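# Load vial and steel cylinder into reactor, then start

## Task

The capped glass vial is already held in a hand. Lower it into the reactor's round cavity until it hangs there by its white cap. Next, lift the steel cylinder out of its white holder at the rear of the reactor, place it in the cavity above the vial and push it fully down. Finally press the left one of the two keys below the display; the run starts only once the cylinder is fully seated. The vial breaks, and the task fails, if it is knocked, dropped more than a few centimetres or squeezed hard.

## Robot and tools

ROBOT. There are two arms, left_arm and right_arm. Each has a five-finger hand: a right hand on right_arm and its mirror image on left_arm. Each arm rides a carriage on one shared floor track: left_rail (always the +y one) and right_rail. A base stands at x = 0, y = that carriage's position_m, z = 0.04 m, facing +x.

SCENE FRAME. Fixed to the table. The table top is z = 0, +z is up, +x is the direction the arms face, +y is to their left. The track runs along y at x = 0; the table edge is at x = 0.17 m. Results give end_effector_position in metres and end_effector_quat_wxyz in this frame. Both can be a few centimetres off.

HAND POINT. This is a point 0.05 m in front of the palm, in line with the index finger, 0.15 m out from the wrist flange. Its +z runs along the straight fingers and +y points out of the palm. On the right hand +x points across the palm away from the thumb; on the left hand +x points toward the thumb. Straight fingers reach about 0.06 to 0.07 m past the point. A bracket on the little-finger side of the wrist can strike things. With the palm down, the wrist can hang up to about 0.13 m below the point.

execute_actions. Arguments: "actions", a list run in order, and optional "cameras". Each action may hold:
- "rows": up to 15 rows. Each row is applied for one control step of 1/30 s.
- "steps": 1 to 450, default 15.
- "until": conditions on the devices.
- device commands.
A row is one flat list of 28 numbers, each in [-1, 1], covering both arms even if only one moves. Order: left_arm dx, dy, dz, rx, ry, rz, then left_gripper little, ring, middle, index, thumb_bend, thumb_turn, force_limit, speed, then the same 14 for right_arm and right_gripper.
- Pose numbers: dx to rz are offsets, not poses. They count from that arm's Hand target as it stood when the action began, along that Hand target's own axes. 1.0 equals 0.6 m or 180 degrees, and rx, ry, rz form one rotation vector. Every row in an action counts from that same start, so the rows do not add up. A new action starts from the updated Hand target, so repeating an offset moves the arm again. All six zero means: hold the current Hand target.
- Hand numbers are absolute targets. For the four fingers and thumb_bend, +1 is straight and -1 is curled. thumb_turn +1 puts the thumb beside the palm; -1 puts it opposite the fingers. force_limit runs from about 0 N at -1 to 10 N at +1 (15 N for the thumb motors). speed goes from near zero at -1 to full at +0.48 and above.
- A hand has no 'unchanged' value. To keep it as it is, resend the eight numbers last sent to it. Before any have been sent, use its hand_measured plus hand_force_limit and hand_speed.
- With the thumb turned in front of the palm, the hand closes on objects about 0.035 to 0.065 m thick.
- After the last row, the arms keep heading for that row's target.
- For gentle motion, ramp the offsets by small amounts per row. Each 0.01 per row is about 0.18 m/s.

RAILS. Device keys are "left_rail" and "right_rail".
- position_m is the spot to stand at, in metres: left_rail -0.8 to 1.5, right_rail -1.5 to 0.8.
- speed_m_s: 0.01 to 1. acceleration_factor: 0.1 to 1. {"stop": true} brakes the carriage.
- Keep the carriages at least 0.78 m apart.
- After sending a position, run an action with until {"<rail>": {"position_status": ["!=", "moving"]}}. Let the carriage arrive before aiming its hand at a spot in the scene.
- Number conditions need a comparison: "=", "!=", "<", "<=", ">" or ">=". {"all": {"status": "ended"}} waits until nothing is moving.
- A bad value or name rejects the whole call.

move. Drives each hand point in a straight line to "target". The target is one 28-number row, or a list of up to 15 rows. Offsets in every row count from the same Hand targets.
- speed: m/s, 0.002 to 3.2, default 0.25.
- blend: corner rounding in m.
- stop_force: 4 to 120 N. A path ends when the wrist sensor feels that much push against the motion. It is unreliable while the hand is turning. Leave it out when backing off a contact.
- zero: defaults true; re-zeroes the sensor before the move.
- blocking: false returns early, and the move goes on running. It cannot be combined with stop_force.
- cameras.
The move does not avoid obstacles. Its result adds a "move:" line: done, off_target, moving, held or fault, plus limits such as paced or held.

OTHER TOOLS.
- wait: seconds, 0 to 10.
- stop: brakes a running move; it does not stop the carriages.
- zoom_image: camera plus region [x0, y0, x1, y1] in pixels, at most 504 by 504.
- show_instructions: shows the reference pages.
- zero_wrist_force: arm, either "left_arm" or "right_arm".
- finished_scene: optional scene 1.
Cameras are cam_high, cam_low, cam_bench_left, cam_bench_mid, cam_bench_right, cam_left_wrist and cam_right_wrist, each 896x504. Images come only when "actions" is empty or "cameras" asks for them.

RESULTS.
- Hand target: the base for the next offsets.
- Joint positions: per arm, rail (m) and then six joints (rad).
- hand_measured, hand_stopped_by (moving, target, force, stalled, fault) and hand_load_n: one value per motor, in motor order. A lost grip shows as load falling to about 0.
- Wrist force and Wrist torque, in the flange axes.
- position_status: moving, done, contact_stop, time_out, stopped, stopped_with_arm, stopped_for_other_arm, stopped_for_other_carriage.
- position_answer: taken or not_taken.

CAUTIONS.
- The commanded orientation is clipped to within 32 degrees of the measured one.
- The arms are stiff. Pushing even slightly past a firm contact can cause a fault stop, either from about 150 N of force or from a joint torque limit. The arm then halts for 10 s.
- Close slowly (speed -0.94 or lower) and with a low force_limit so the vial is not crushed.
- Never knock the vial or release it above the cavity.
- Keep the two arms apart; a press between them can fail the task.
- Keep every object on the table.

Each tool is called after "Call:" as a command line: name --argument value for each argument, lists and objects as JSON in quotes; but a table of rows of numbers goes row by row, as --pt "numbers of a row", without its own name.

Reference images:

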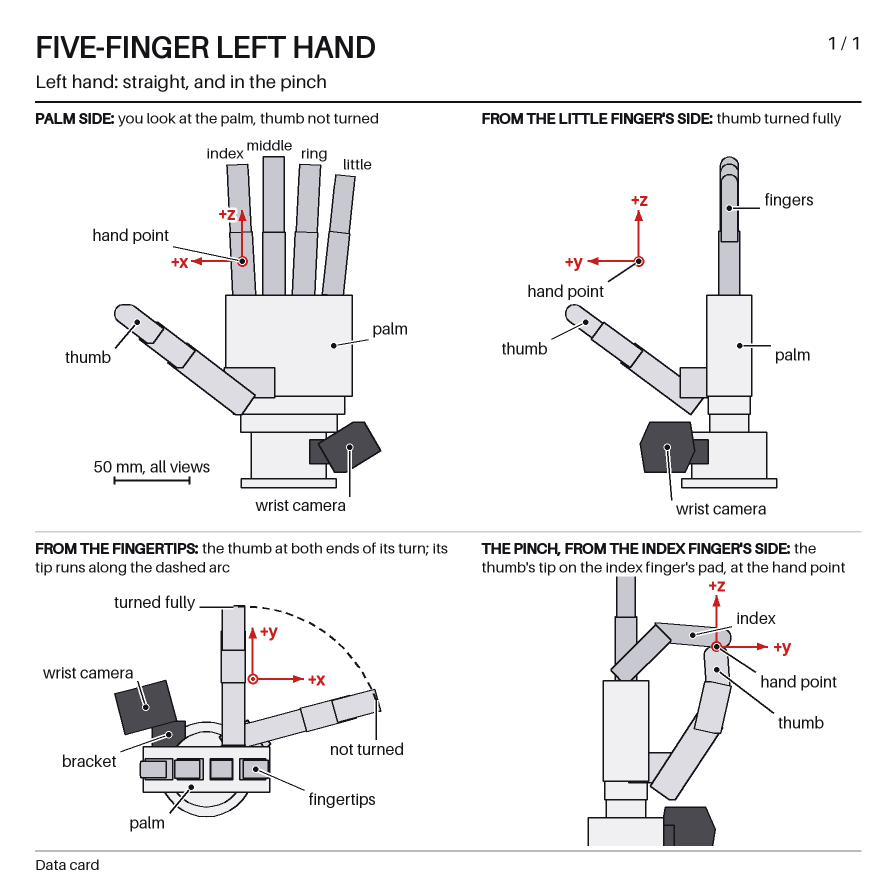

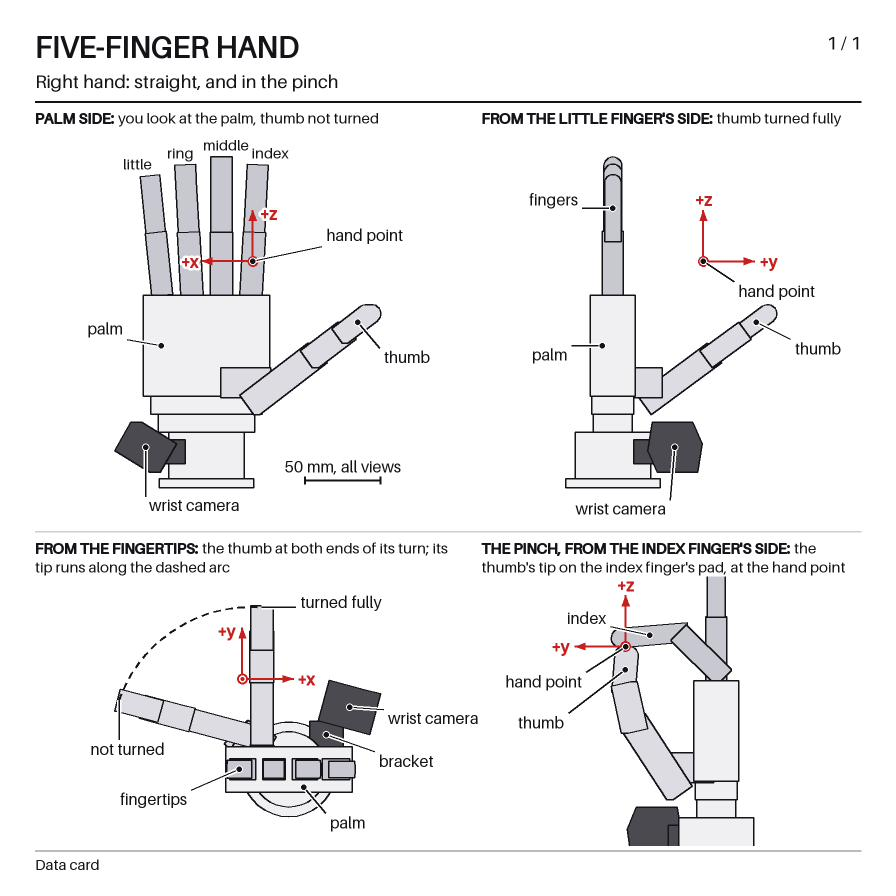

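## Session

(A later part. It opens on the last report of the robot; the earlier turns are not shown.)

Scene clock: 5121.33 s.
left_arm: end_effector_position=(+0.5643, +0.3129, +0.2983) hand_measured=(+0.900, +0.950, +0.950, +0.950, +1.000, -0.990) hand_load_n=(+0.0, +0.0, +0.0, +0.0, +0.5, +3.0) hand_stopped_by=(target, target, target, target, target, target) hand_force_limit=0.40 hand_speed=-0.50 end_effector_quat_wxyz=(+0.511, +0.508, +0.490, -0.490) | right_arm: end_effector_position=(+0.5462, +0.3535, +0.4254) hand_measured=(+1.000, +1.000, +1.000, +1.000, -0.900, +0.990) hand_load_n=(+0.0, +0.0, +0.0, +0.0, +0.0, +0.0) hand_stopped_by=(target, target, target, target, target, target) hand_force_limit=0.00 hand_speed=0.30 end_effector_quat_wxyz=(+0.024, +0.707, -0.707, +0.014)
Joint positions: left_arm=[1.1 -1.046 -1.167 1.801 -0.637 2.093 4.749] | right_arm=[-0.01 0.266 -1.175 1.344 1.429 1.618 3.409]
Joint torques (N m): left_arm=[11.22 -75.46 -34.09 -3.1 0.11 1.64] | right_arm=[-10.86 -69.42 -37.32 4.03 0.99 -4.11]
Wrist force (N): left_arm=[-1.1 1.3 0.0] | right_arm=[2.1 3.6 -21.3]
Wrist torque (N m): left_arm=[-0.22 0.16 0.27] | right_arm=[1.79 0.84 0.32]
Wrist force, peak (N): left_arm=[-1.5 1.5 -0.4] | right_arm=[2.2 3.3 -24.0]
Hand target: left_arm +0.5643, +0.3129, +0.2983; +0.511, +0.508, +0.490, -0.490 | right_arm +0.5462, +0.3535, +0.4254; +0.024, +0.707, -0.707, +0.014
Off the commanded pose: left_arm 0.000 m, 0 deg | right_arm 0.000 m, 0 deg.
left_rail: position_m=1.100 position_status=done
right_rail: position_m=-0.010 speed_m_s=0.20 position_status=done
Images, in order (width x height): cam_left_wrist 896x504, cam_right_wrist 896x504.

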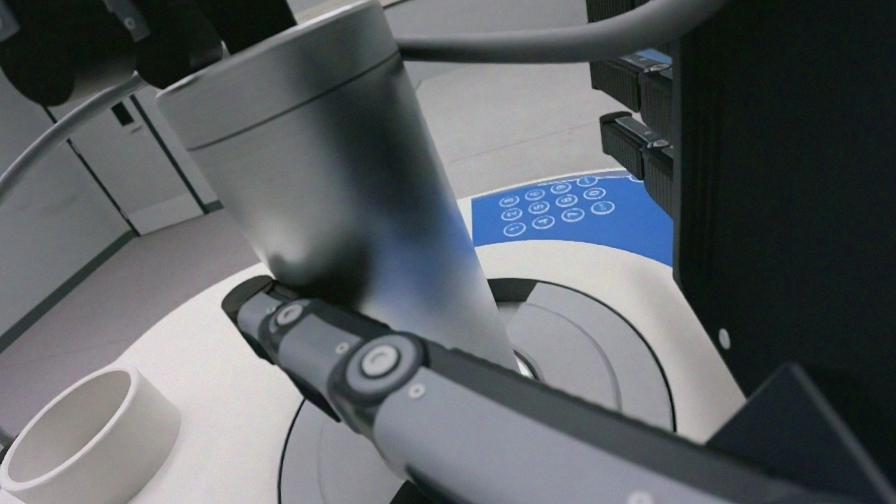

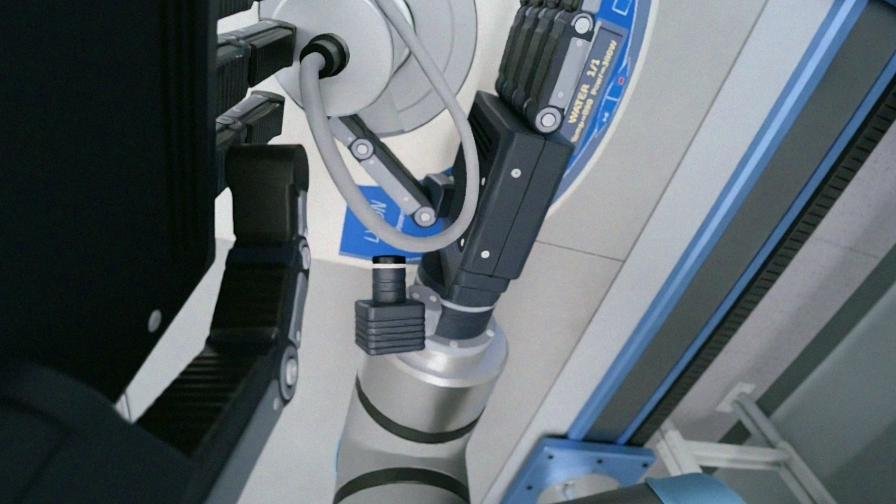

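Call:
move --target '[0,0,-0.2,0,0,0,0.9,0.95,0.95,0.95,1,-0.99,0.4,-0.5,0,0,0,0,0,0,1,1,1,1,-0.9,0.99,0.0,0.3]' --speed 0.05 --stop_force 8 --cameras '["cam_left_wrist","cam_right_wrist"]'

Scene clock: 5129.83 s.
left_arm: end_effector_position=(+0.5640, +0.4329, +0.2979) hand_measured=(+0.900, +0.950, +0.950, +0.950, +1.000, -0.990) hand_load_n=(+0.0, -0.5, +0.0, +0.0, +0.0, +0.5) hand_stopped_by=(target, target, target, target, target, target) hand_force_limit=0.40 hand_speed=-0.50 end_effector_quat_wxyz=(+0.511, +0.508, +0.490, -0.490) | right_arm: end_effector_position=(+0.5462, +0.3535, +0.4254) hand_measured=(+1.000, +1.000, +1.000, +1.000, -0.900, +0.990) hand_load_n=(+0.0, +0.0, +0.0, +0.0, +0.0, -0.5) hand_stopped_by=(target, target, target, target, target, target) hand_force_limit=0.00 hand_speed=0.30 end_effector_quat_wxyz=(+0.024, +0.707, -0.707, +0.014)
Joint positions: left_arm=[1.1 -0.947 -1.28 1.967 -0.69 2.192 4.749] | right_arm=[-0.01 0.266 -1.175 1.344 1.429 1.618 3.409]
Joint torques (N m): left_arm=[15.99 -72.2 -26.32 -5.3 2.3 -3.01] | right_arm=[-11 -68.09 -34.95 3.99 1.55 -4.07]
Wrist force (N): left_arm=[-2.2 -0.1 1.5] | right_arm=[1.0 3.5 -21.0]
Wrist torque (N m): left_arm=[-0.14 0.24 0.38] | right_arm=[1.80 0.75 0.25]
Wrist force, peak (N): left_arm=[-2.6 -0.1 2.0] | right_arm=[2.1 3.9 -21.5]
Hand target: left_arm +0.5640, +0.4329, +0.2979; +0.511, +0.508, +0.490, -0.490 | right_arm +0.5462, +0.3535, +0.4254; +0.024, +0.707, -0.707, +0.014
Off the commanded pose: left_arm 0.000 m, 0 deg | right_arm 0.000 m, 0 deg.
left_rail: position_m=1.100 position_status=done
right_rail: position_m=-0.010 speed_m_s=0.20 position_status=done
move: done
Images, in order (width x height): cam_left_wrist 896x504, cam_right_wrist 896x504.

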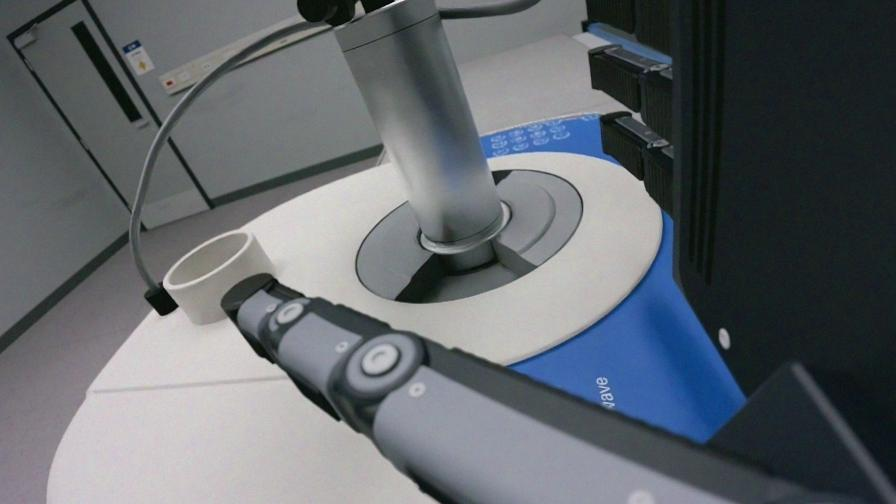

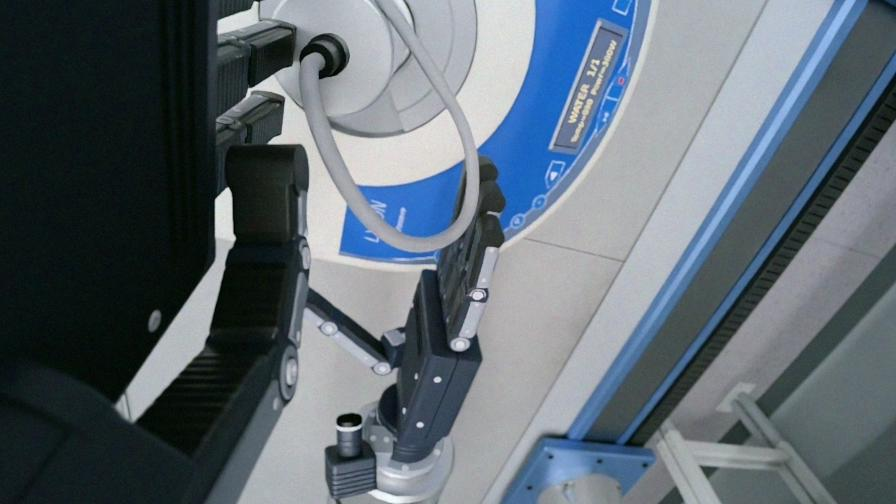

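Call:
zoom_image --camera "cam_left_wrist" --region '[340, 150, 600, 320]'

Scaled by 1.938 from the camera's 896x504 image, which has a finer 1280x720 frame.

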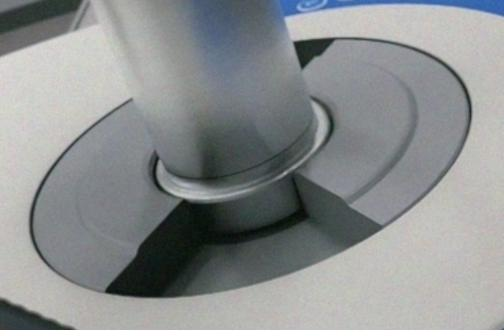

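Call:
move --pt "0 0 -0.1 0 0 0 0.9 0.95 0.95 0.95 1 -0.99 0.4 -0.5 0.0153 0.004 -0.283 0 0 0 1 1 1 1 -0.9 0.99 0.0 0.3" --pt "0 0 -0.2 0 0 0 0.9 0.95 0.95 0.95 1 -0.99 0.4 -0.5 0.0587 0.3373 -0.276 0 0 0 -0.3 -0.3 -0.3 1 -0.9 0.99 0.0 0.3" --pt "0 0 -0.2 0 0 0 0.9 0.95 0.95 0.95 1 -0.99 0.4 -0.5 0.038 0.332 0.1068 0 0 0 -0.3 -0.3 -0.3 1 -0.9 0.99 0.0 0.3" --speed '[0.06,0.12,0.1]' --blend '[0.02,0,0]' --cameras '["cam_left_wrist","cam_right_wrist"]'

Scene clock: 5200.13 s.
left_arm: end_effector_position=(+0.5638, +0.5529, +0.2976) hand_measured=(+0.900, +0.950, +0.950, +0.950, +1.000, -0.990) hand_load_n=(+0.0, +0.0, +0.0, +0.0, +0.0, +0.5) hand_stopped_by=(target, target, target, target, target, target) hand_force_limit=0.40 hand_speed=-0.50 end_effector_quat_wxyz=(+0.511, +0.508, +0.490, -0.490) | right_arm: end_effector_position=(+0.3462, +0.3275, +0.3655) hand_measured=(-0.300, -0.300, -0.300, +1.000, -0.900, +0.990) hand_load_n=(+0.0, +0.0, +2.0, +0.0, +0.0, +0.5) hand_stopped_by=(target, target, target, target, target, target) hand_force_limit=0.00 hand_speed=0.30 end_effector_quat_wxyz=(+0.024, +0.707, -0.707, +0.014)
Joint positions: left_arm=[1.1 -0.817 -1.378 2.098 -0.724 2.322 4.748] | right_arm=[-0.01 0.323 -1.448 1.805 1.244 1.617 3.466]
Joint torques (N m): left_arm=[16.9 -62.99 -26.09 -5.01 2.07 -3.25] | right_arm=[8.34 -34.79 -33.02 1.73 -2.76 4.34]
Wrist force (N): left_arm=[-2.0 0.2 1.8] | right_arm=[-1.5 3.9 1.8]
Wrist torque (N m): left_arm=[-0.11 0.20 0.45] | right_arm=[0.47 0.18 -0.08]
Wrist force, peak (N): left_arm=[-2.8 -0.1 1.9] | right_arm=[1.4 3.9 -21.6]
Hand target: left_arm +0.5638, +0.5529, +0.2976; +0.511, +0.508, +0.490, -0.490 | right_arm +0.3462, +0.3275, +0.3653; +0.024, +0.707, -0.707, +0.014
Off the commanded pose: left_arm 0.000 m, 0 deg | right_arm 0.000 m, 0 deg.
left_rail: position_m=1.100 position_status=done
right_rail: position_m=-0.010 speed_m_s=0.20 position_status=done
move: done
Images, in order (width x height): cam_left_wrist 896x504, cam_right_wrist 896x504.

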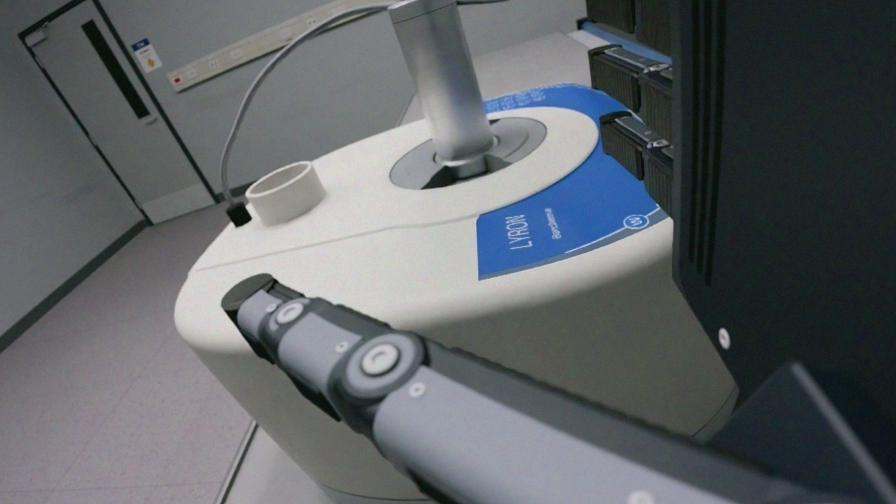

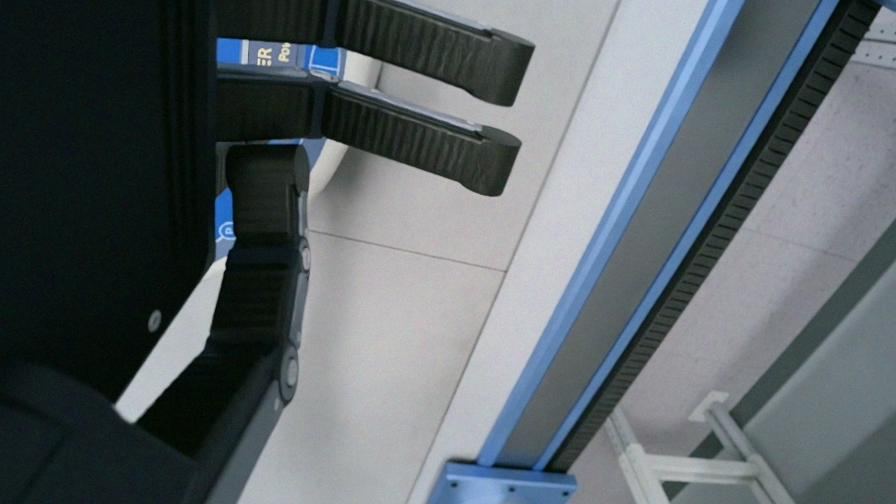

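Call:
move --target '[-0.108,-0.2127,0,0,0,0,0.9,0.95,0.95,0.95,1,-0.99,0.4,-0.5,0,0,0,0,0,0,-0.3,-0.3,-0.3,1,-0.9,0.99,0.0,0.3]' --speed 0.12 --cameras '["cam_left_wrist"]'

Scene clock: 5221.47 s.
left_arm: end_effector_position=(+0.4338, +0.5528, +0.3574) hand_measured=(+0.900, +0.950, +0.950, +0.950, +1.000, -0.990) hand_load_n=(+0.0, +0.0, +0.0, +0.0, +0.0, +0.0) hand_stopped_by=(target, target, target, target, target, target) hand_force_limit=0.40 hand_speed=-0.50 end_effector_quat_wxyz=(+0.511, +0.508, +0.490, -0.490) | right_arm: end_effector_position=(+0.3462, +0.3275, +0.3653) hand_measured=(-0.300, -0.300, -0.300, +1.000, -0.900, +0.990) hand_load_n=(+0.0, +0.0, +2.0, +0.0, +0.0, +0.5) hand_stopped_by=(target, target, target, target, target, target) hand_force_limit=0.00 hand_speed=0.30 end_effector_quat_wxyz=(+0.024, +0.707, -0.707, +0.014)
Joint positions: left_arm=[1.1 -1.029 -1.631 2.241 -0.613 2.11 4.749] | right_arm=[-0.01 0.323 -1.448 1.805 1.244 1.617 3.466]
Joint torques (N m): left_arm=[-18.81 -43.47 -27.87 1.12 -1.32 2.91] | right_arm=[6.48 -35.4 -32.31 1.7 -2.62 4.22]
Wrist force (N): left_arm=[-2.3 -0.2 1.5] | right_arm=[-1.5 4.2 1.5]
Wrist torque (N m): left_arm=[-0.15 0.24 0.36] | right_arm=[0.54 0.20 -0.07]
Wrist force, peak (N): left_arm=[-2.4 -1.1 2.1] | right_arm=[-1.3 4.6 1.7]
Hand target: left_arm +0.4338, +0.5528, +0.3574; +0.511, +0.508, +0.490, -0.490 | right_arm +0.3462, +0.3275, +0.3653; +0.024, +0.707, -0.707, +0.014
Off the commanded pose: left_arm 0.000 m, 0 deg | right_arm 0.000 m, 0 deg.
left_rail: position_m=1.100 position_status=done
right_rail: position_m=-0.010 speed_m_s=0.20 position_status=done
move: done
Images, in order (width x height): cam_left_wrist 896x504.

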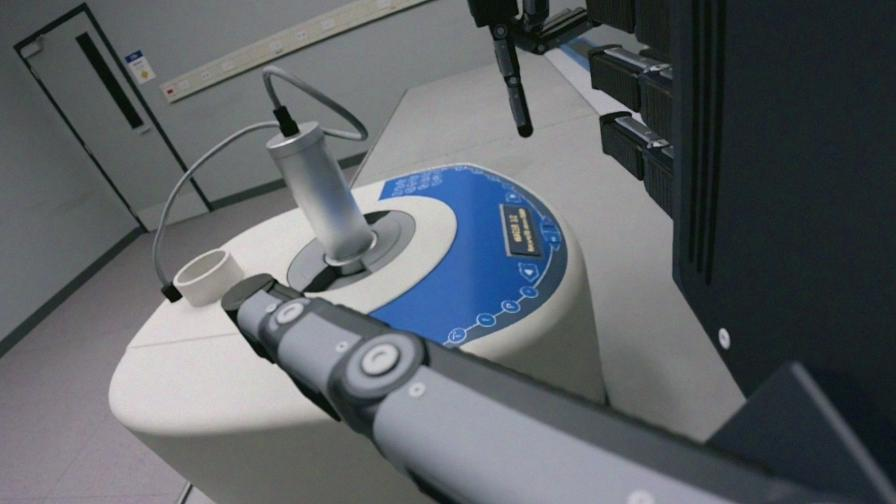

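Call:
zoom_image --camera "cam_left_wrist" --region '[450, 80, 620, 280]'

Call:
zoom_image --camera "cam_left_wrist" --region '[270, 180, 440, 310]'

Scaled by 2.520 from the camera's 896x504 image, which has a finer 1280x720 frame.

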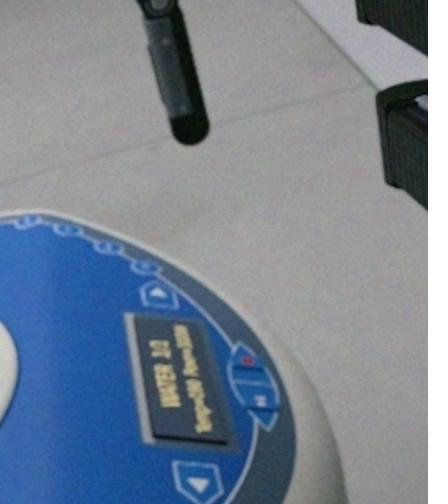

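Scaled by 2.965 from the camera's 896x504 image, which has a finer 1280x720 frame.

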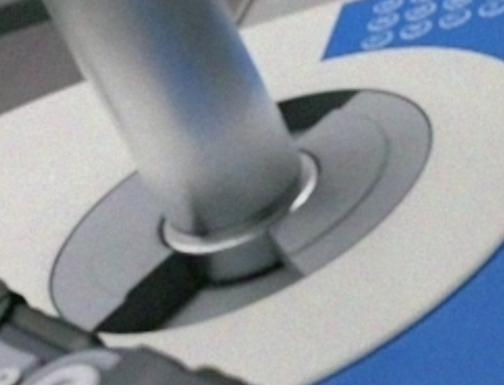

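Call:
move --target '[0,0,0,0,0,0,0.9,0.95,0.95,0.95,1,-0.99,0.4,-0.5,-0.012,0.017,0.0999,0,0,0,-0.3,-0.3,-0.3,1,-0.9,0.99,0.0,0.3]' --speed 0.06 --stop_force 6 --cameras '["cam_left_wrist", "cam_right_wrist"]'

Call:
zoom_image --camera "cam_left_wrist" --region '[480, 150, 620, 290]'

Scene clock: 5249.87 s.
left_arm: end_effector_position=(+0.4338, +0.5528, +0.3574) hand_measured=(+0.900, +0.950, +0.950, +0.950, +1.000, -0.990) hand_load_n=(+0.0, +0.0, +0.0, +0.0, +0.0, +0.0) hand_stopped_by=(target, target, target, target, target, target) hand_force_limit=0.40 hand_speed=-0.50 end_effector_quat_wxyz=(+0.511, +0.508, +0.490, -0.490) | right_arm: end_effector_position=(+0.3352, +0.3315, +0.3052) hand_measured=(-0.300, -0.300, -0.300, +1.000, -0.900, +0.990) hand_load_n=(+0.0, +0.0, +1.5, +0.0, +0.0, +1.0) hand_stopped_by=(target, target, target, target, target, target) hand_force_limit=0.00 hand_speed=0.30 end_effector_quat_wxyz=(+0.024, +0.707, -0.707, +0.014)
Joint positions: left_arm=[1.1 -1.029 -1.632 2.241 -0.613 2.11 4.749] | right_arm=[-0.01 0.338 -1.418 1.884 1.135 1.616 3.481]
Joint torques (N m): left_arm=[-18.96 -43.38 -28.38 1.53 -1.45 3.3] | right_arm=[7.63 -36.65 -30.07 1.62 -2.64 4.27]
Wrist force (N): left_arm=[-2.2 0.0 2.1] | right_arm=[-1.4 4.1 1.6]
Wrist torque (N m): left_arm=[-0.16 0.24 0.36] | right_arm=[0.53 0.18 -0.06]
Wrist force, peak (N): left_arm=[-2.6 -0.3 2.1] | right_arm=[-1.3 4.5 1.7]
Hand target: left_arm +0.4338, +0.5528, +0.3574; +0.511, +0.508, +0.490, -0.490 | right_arm +0.3352, +0.3315, +0.3052; +0.024, +0.707, -0.707, +0.014
Off the commanded pose: left_arm 0.000 m, 0 deg | right_arm 0.000 m, 0 deg.
left_rail: position_m=1.100 position_status=done
right_rail: position_m=-0.010 speed_m_s=0.20 position_status=done
move: done
Images, in order (width x height): cam_left_wrist 896x504, cam_right_wrist 896x504.

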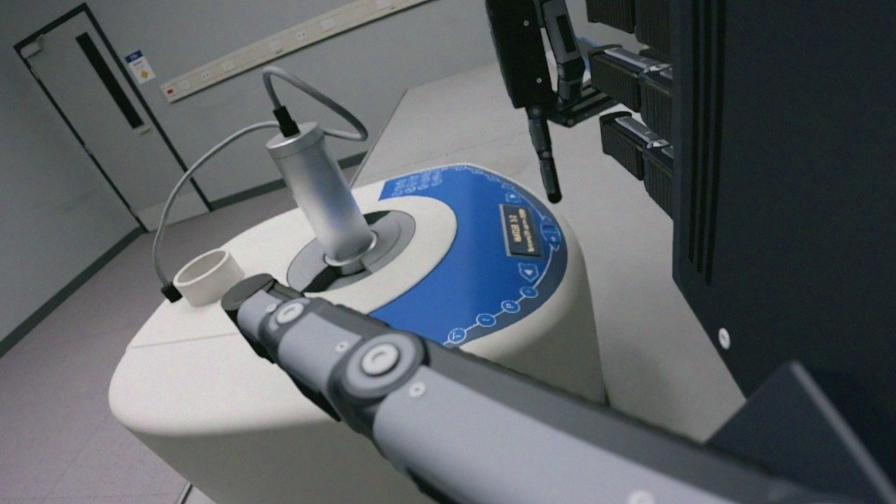

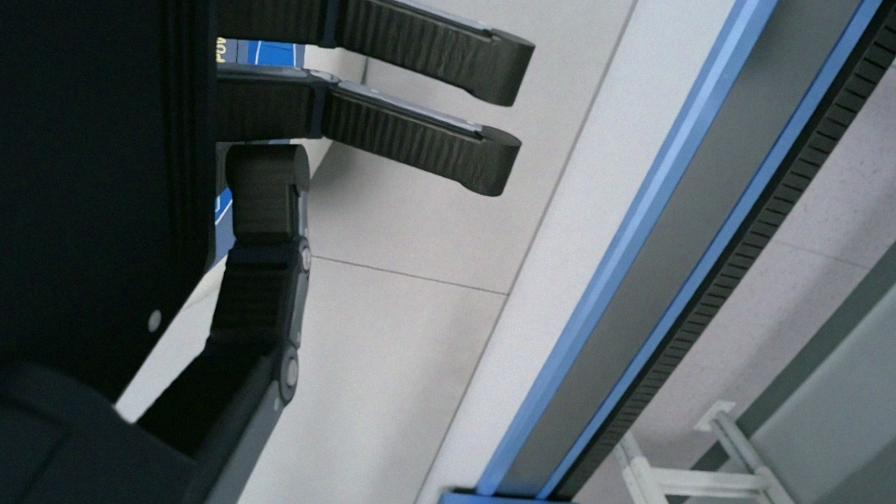

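Scaled by 3.600 from the camera's 896x504 image, which has a finer 1280x720 frame.

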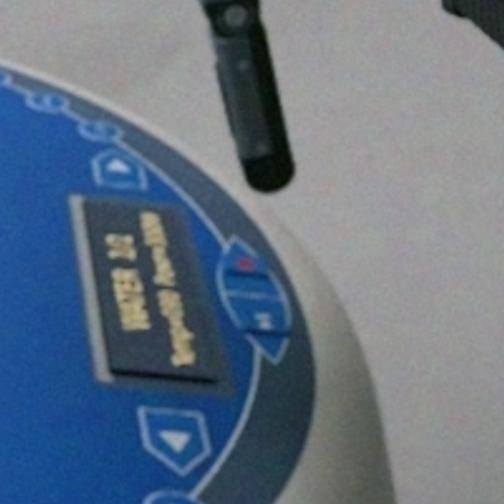

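Call:
move --target '[0,0,0,0,0,0,0.9,0.95,0.95,0.95,1,-0.99,0.4,-0.5,-0.002,-0.0122,0.0365,0,0,0,-0.3,-0.3,-0.3,1,-0.9,0.99,0.0,0.3]' --speed 0.03 --stop_force 5 --cameras '["cam_left_wrist"]'

Call:
zoom_image --camera "cam_left_wrist" --region '[500, 180, 600, 280]'

Scene clock: 5289.63 s.
left_arm: end_effector_position=(+0.4338, +0.5528, +0.3574) hand_measured=(+0.900, +0.950, +0.950, +0.950, +1.000, -0.990) hand_load_n=(+0.0, +0.0, +0.0, +0.0, +0.0, +0.5) hand_stopped_by=(target, target, target, target, target, target) hand_force_limit=0.40 hand_speed=-0.50 end_effector_quat_wxyz=(+0.511, +0.508, +0.490, -0.490) | right_arm: end_effector_position=(+0.3422, +0.3315, +0.2832) hand_measured=(-0.300, -0.300, -0.300, +1.000, -0.900, +0.990) hand_load_n=(+0.0, +0.0, +2.0, +0.0, +0.0, +0.5) hand_stopped_by=(target, target, target, target, target, target) hand_force_limit=0.00 hand_speed=0.30 end_effector_quat_wxyz=(+0.024, +0.707, -0.707, +0.014)
Joint positions: left_arm=[1.1 -1.029 -1.632 2.241 -0.613 2.11 4.749] | right_arm=[-0.01 0.333 -1.391 1.896 1.096 1.617 3.476]
Joint torques (N m): left_arm=[-17.76 -44.94 -27.98 1.03 -1.43 3.26] | right_arm=[-11.88 -37.16 -29.59 1.7 3.62 -4.15]
Wrist force (N): left_arm=[-2.3 -0.2 1.6] | right_arm=[-1.4 4.2 1.6]
Wrist torque (N m): left_arm=[-0.16 0.24 0.36] | right_arm=[0.54 0.17 0.12]
Wrist force, peak (N): left_arm=[-2.7 0.0 1.9] | right_arm=[-1.3 4.4 1.7]
Hand target: left_arm +0.4338, +0.5528, +0.3574; +0.511, +0.508, +0.490, -0.490 | right_arm +0.3422, +0.3315, +0.2832; +0.024, +0.707, -0.707, +0.014
Off the commanded pose: left_arm 0.000 m, 0 deg | right_arm 0.000 m, 0 deg.
left_rail: position_m=1.100 position_status=done
right_rail: position_m=-0.010 speed_m_s=0.20 position_status=done
move: done
Images, in order (width x height): cam_left_wrist 896x504.

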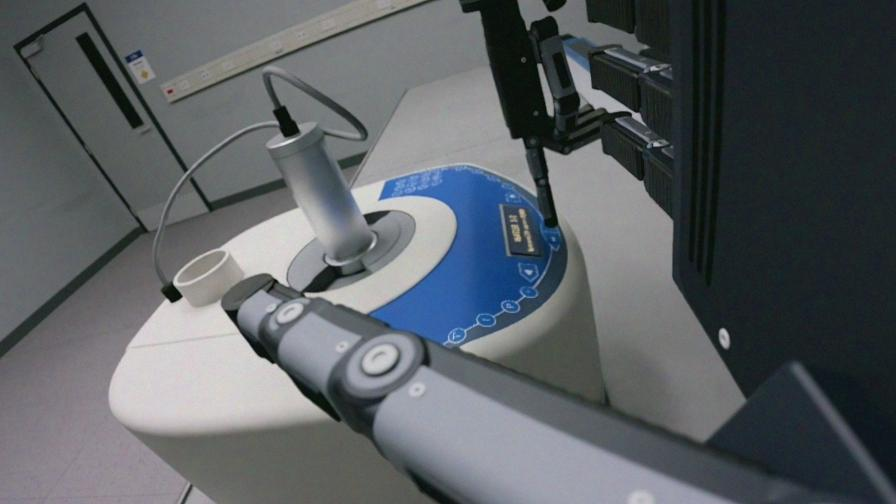

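Scaled by 5.040 from the camera's 896x504 image, which has a finer 1280x720 frame.

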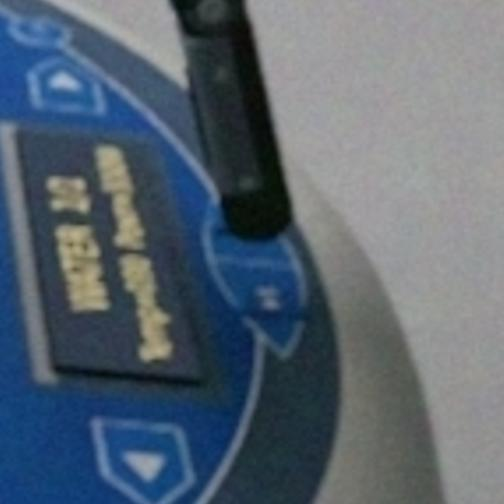

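Call:
move --target '[0,0,0,0,0,0,0.9,0.95,0.95,0.95,1,-0.99,0.4,-0.5,-0.00072,-0.00019,0.01332,0,0,0,-0.3,-0.3,-0.3,1,-0.9,0.99,0.0,0.3]' --speed 0.015 --stop_force 5 --cameras '["cam_left_wrist"]'

Call:
zoom_image --camera "cam_left_wrist" --region '[500, 180, 600, 280]'

Scene clock: 5305.17 s.
left_arm: end_effector_position=(+0.4338, +0.5528, +0.3574) hand_measured=(+0.900, +0.950, +0.950, +0.950, +1.000, -0.990) hand_load_n=(+0.0, +0.0, +0.0, +0.0, +0.0, +0.5) hand_stopped_by=(target, target, target, target, target, target) hand_force_limit=0.40 hand_speed=-0.50 end_effector_quat_wxyz=(+0.511, +0.508, +0.490, -0.490) | right_arm: end_effector_position=(+0.3422, +0.3315, +0.2752) hand_measured=(-0.300, -0.300, -0.300, +1.000, -0.900, +0.990) hand_load_n=(+0.0, +0.0, +1.5, +0.0, +0.0, +0.5) hand_stopped_by=(target, target, target, target, target, target) hand_force_limit=0.00 hand_speed=0.30 end_effector_quat_wxyz=(+0.024, +0.707, -0.707, +0.014)
Joint positions: left_arm=[1.1 -1.029 -1.632 2.241 -0.613 2.11 4.749] | right_arm=[-0.01 0.333 -1.384 1.904 1.082 1.617 3.476]
Joint torques (N m): left_arm=[-19.39 -44.86 -27.65 1.2 -1.56 3.24] | right_arm=[-6.59 -38.21 -28.93 1.54 3.29 -2.85]
Wrist force (N): left_arm=[-2.5 -0.4 1.9] | right_arm=[-1.5 3.8 1.6]
Wrist torque (N m): left_arm=[-0.20 0.27 0.36] | right_arm=[0.49 0.19 0.11]
Wrist force, peak (N): left_arm=[-2.7 -0.5 1.8] | right_arm=[-1.3 4.5 1.8]
Hand target: left_arm +0.4338, +0.5528, +0.3574; +0.511, +0.508, +0.490, -0.490 | right_arm +0.3422, +0.3315, +0.2752; +0.024, +0.707, -0.707, +0.014
Off the commanded pose: left_arm 0.000 m, 0 deg | right_arm 0.000 m, 0 deg.
left_rail: position_m=1.100 position_status=done
right_rail: position_m=-0.010 speed_m_s=0.20 position_status=done
move: done
Images, in order (width x height): cam_left_wrist 896x504.

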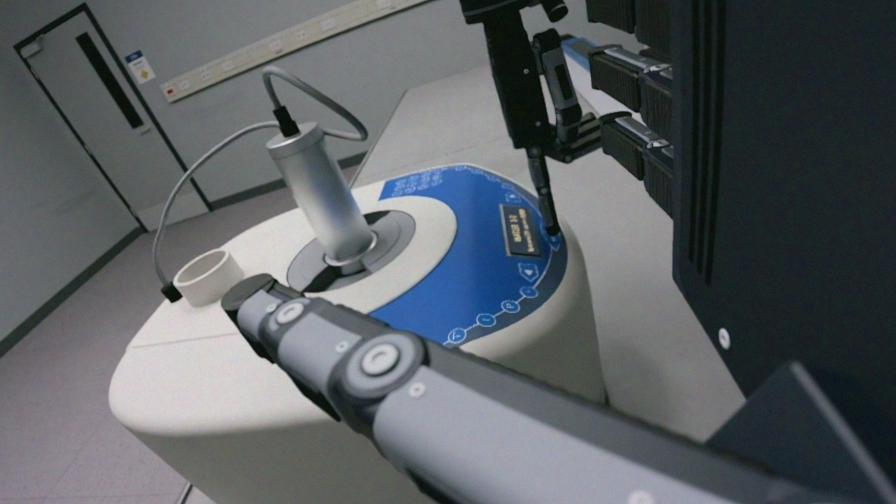

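Scaled by 5.040 from the camera's 896x504 image, which has a finer 1280x720 frame.

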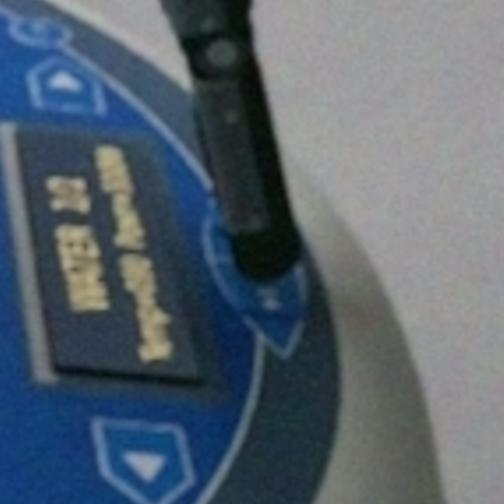

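Call:
move --target '[0,0,0,0,0,0,0.9,0.95,0.95,0.95,1,-0.99,0.4,-0.5,-0.0022,-0.0003,0.0132,0,0,0,-0.3,-0.3,-0.3,1,-0.9,0.99,0.0,0.3]' --speed 0.01 --stop_force 5 --cameras '["cam_left_wrist"]'

Call:
zoom_image --camera "cam_left_wrist" --region '[500, 180, 600, 280]'

Scene clock: 5315.00 s.
left_arm: end_effector_position=(+0.4338, +0.5528, +0.3574) hand_measured=(+0.900, +0.950, +0.950, +0.950, +1.000, -0.990) hand_load_n=(+0.0, +0.0, +0.0, +0.0, +0.0, +0.0) hand_stopped_by=(target, target, target, target, target, target) hand_force_limit=0.40 hand_speed=-0.50 end_effector_quat_wxyz=(+0.511, +0.508, +0.490, -0.490) | right_arm: end_effector_position=(+0.3423, +0.3321, +0.2704) hand_measured=(-0.300, -0.300, -0.300, +1.000, -0.900, +0.990) hand_load_n=(+0.0, +0.0, +1.5, +0.5, +0.0, +1.0) hand_stopped_by=(target, target, target, target, target, target) hand_force_limit=0.00 hand_speed=0.30 end_effector_quat_wxyz=(+0.024, +0.707, -0.707, +0.014)
Joint positions: left_arm=[1.1 -1.029 -1.632 2.241 -0.613 2.11 4.749] | right_arm=[-0.01 0.334 -1.38 1.908 1.073 1.617 3.477]
Joint torques (N m): left_arm=[-19.44 -42.09 -28.11 1.19 -1.53 2.87] | right_arm=[-6.69 -59.24 -39.05 6.94 0.79 -0.99]
Wrist force (N): left_arm=[-2.2 0.0 2.1] | right_arm=[0.3 2.8 -4.4]
Wrist torque (N m): left_arm=[-0.16 0.23 0.36] | right_arm=[1.03 0.23 0.06]
Wrist force, peak (N): left_arm=[-2.6 -0.2 1.9] | right_arm=[1.1 2.7 -14.0]
Hand target: left_arm +0.4338, +0.5528, +0.3574; +0.511, +0.508, +0.490, -0.490 | right_arm +0.3423, +0.3321, +0.2704; +0.024, +0.707, -0.707, +0.014 (not the last commanded pose)
Off the commanded pose: left_arm 0.000 m, 0 deg | right_arm 0.003 m, 0 deg.
left_rail: position_m=1.100 position_status=done
right_rail: position_m=-0.010 speed_m_s=0.20 position_status=done
move: contact (right_arm)
Images, in order (width x height): cam_left_wrist 896x504.

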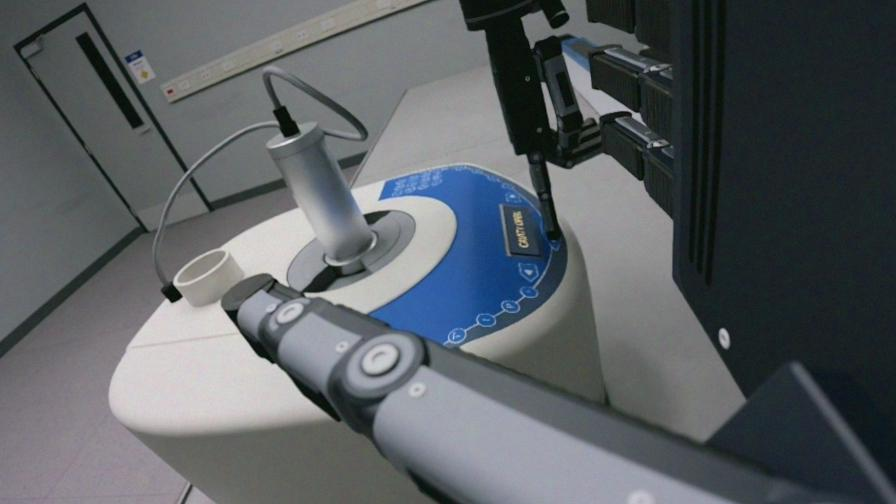

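Scaled by 5.040 from the camera's 896x504 image, which has a finer 1280x720 frame.

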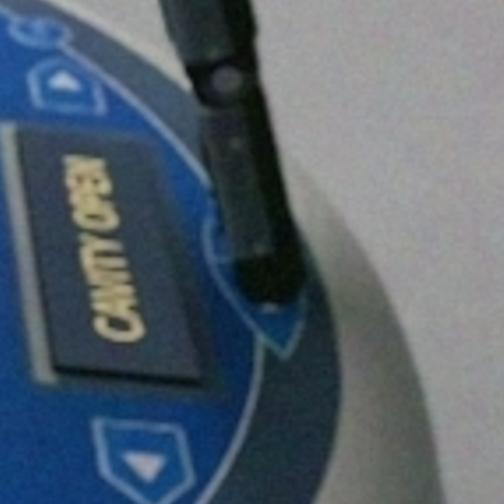

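Call:
move --pt "0 0 0 0 0 0 0.9 0.95 0.95 0.95 1 -0.99 0.4 -0.5 0.0027 0.0007 -0.05 0 0 0 -0.3 -0.3 -0.3 1 -0.9 0.99 0.0 0.3" --speed 0.06 --cameras '["all"]'

Call:
zoom_image --camera "cam_left_wrist" --region '[260, 160, 420, 320]'

Call:
zoom_image --camera "cam_left_wrist" --region '[500, 180, 600, 280]'

Scene clock: 5322.53 s.
left_arm: end_effector_position=(+0.4338, +0.5528, +0.3574) hand_measured=(+0.900, +0.950, +0.950, +0.950, +1.000, -0.990) hand_load_n=(+0.0, +0.0, -0.5, +0.0, +0.0, +0.0) hand_stopped_by=(target, target, target, target, target, target) hand_force_limit=0.40 hand_speed=-0.50 end_effector_quat_wxyz=(+0.511, +0.508, +0.490, -0.490) | right_arm: end_effector_position=(+0.3422, +0.3320, +0.3003) hand_measured=(-0.300, -0.300, -0.300, +1.000, -0.900, +0.990) hand_load_n=(+0.0, +0.0, +2.0, +0.0, +0.0, +0.5) hand_stopped_by=(target, target, target, target, target, target) hand_force_limit=0.00 hand_speed=0.30 end_effector_quat_wxyz=(+0.024, +0.707, -0.707, +0.014)
Joint positions: left_arm=[1.1 -1.029 -1.632 2.241 -0.613 2.11 4.749] | right_arm=[-0.01 0.334 -1.404 1.878 1.127 1.617 3.477]
Joint torques (N m): left_arm=[-21.98 -41.98 -28.39 1.1 -1.68 2.89] | right_arm=[-10.66 -61.31 -44.1 7.16 -0.18 -1.61]
Wrist force (N): left_arm=[-2.4 0.0 2.0] | right_arm=[-1.3 4.1 1.7]
Wrist torque (N m): left_arm=[-0.14 0.26 0.35] | right_arm=[0.51 0.17 -0.06]
Wrist force, peak (N): left_arm=[-2.5 -0.1 2.2] | right_arm=[0.2 3.0 -4.5]
Hand target: left_arm +0.4338, +0.5528, +0.3574; +0.511, +0.508, +0.490, -0.490 | right_arm +0.3422, +0.3320, +0.3004; +0.024, +0.707, -0.707, +0.014
Off the commanded pose: left_arm 0.000 m, 0 deg | right_arm 0.000 m, 0 deg.
left_rail: position_m=1.100 position_status=done
right_rail: position_m=-0.010 speed_m_s=0.20 position_status=done
move: done

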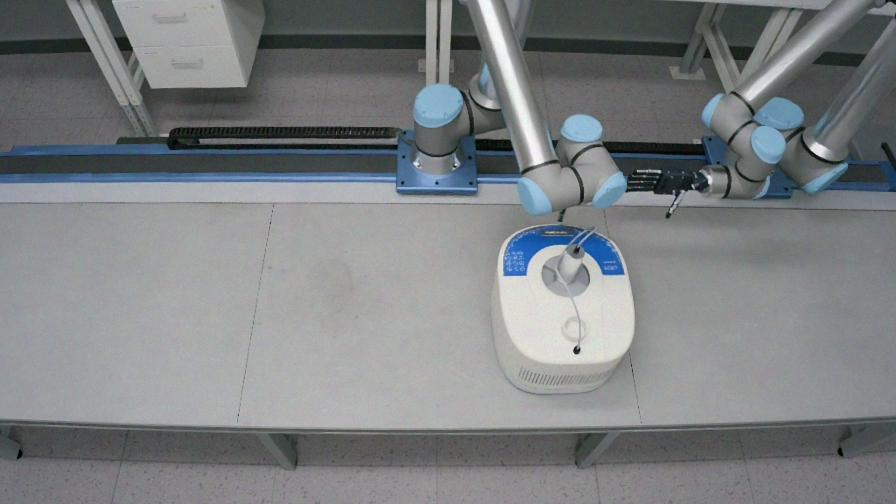

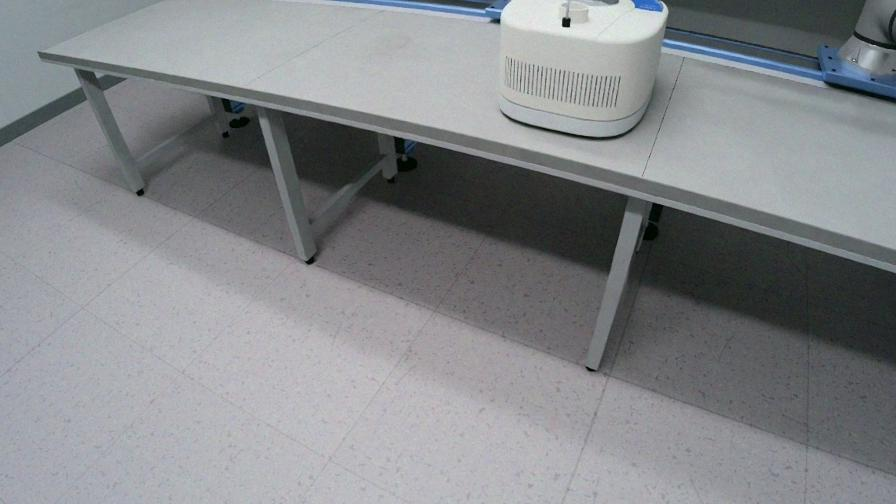

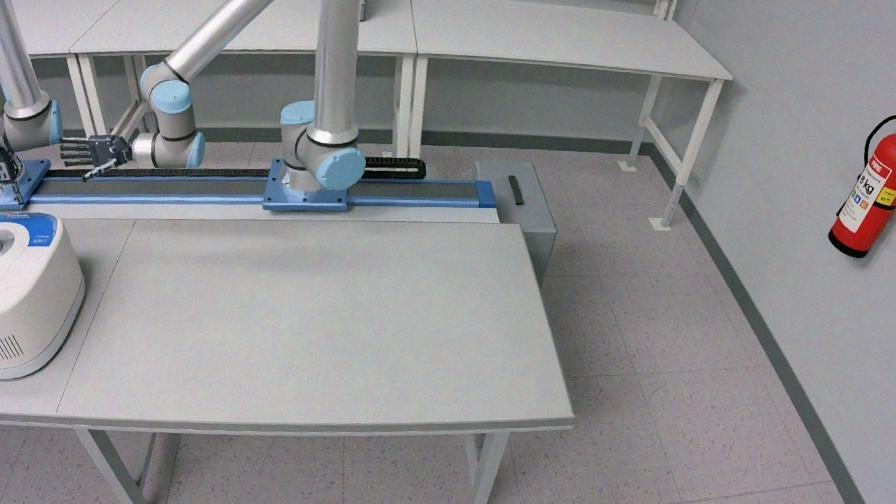

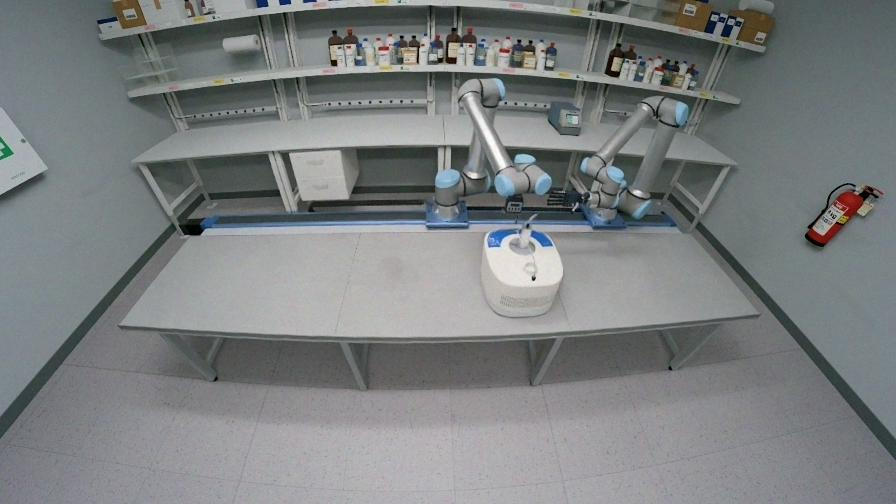

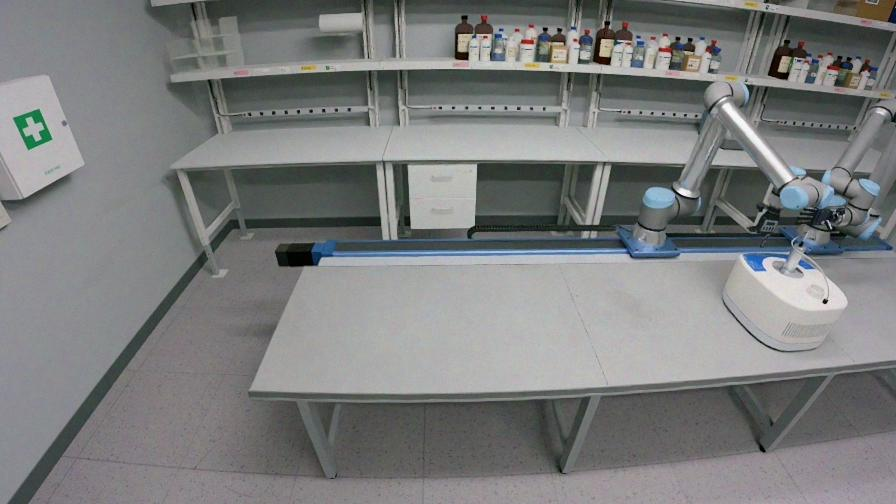

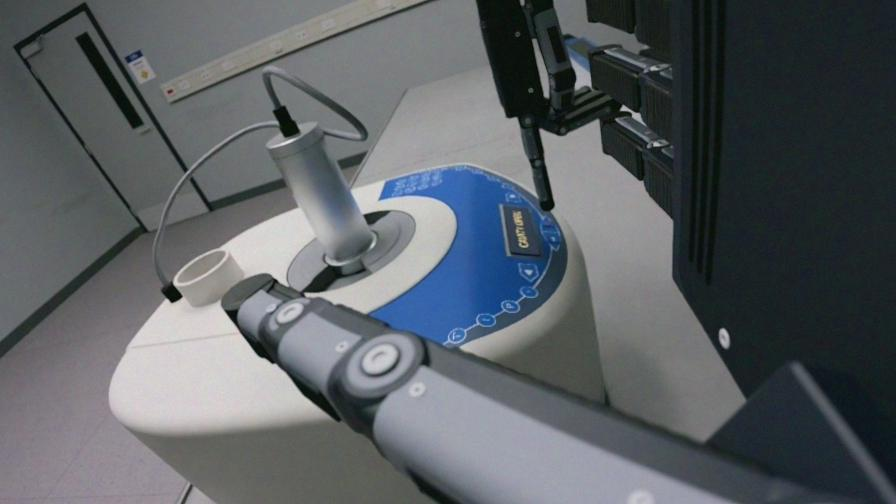

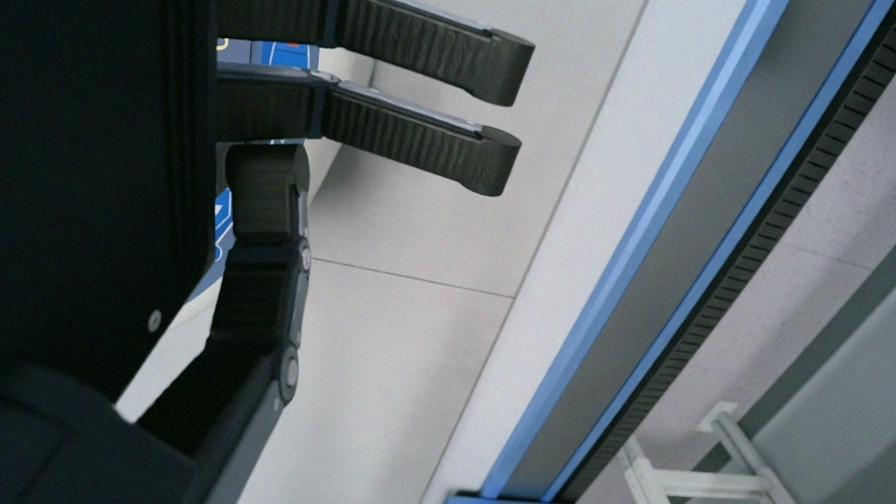

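Scaled by 3.150 from the camera's 896x504 image, which has a finer 1280x720 frame.

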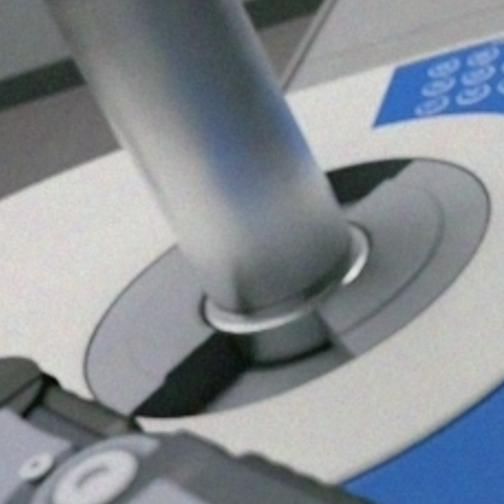

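Scaled by 5.040 from the camera's 896x504 image, which has a finer 1280x720 frame.

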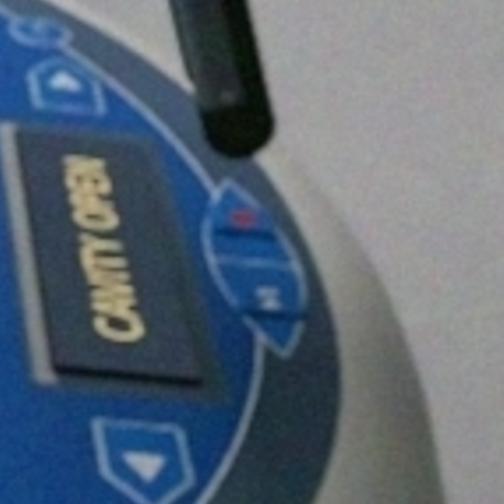

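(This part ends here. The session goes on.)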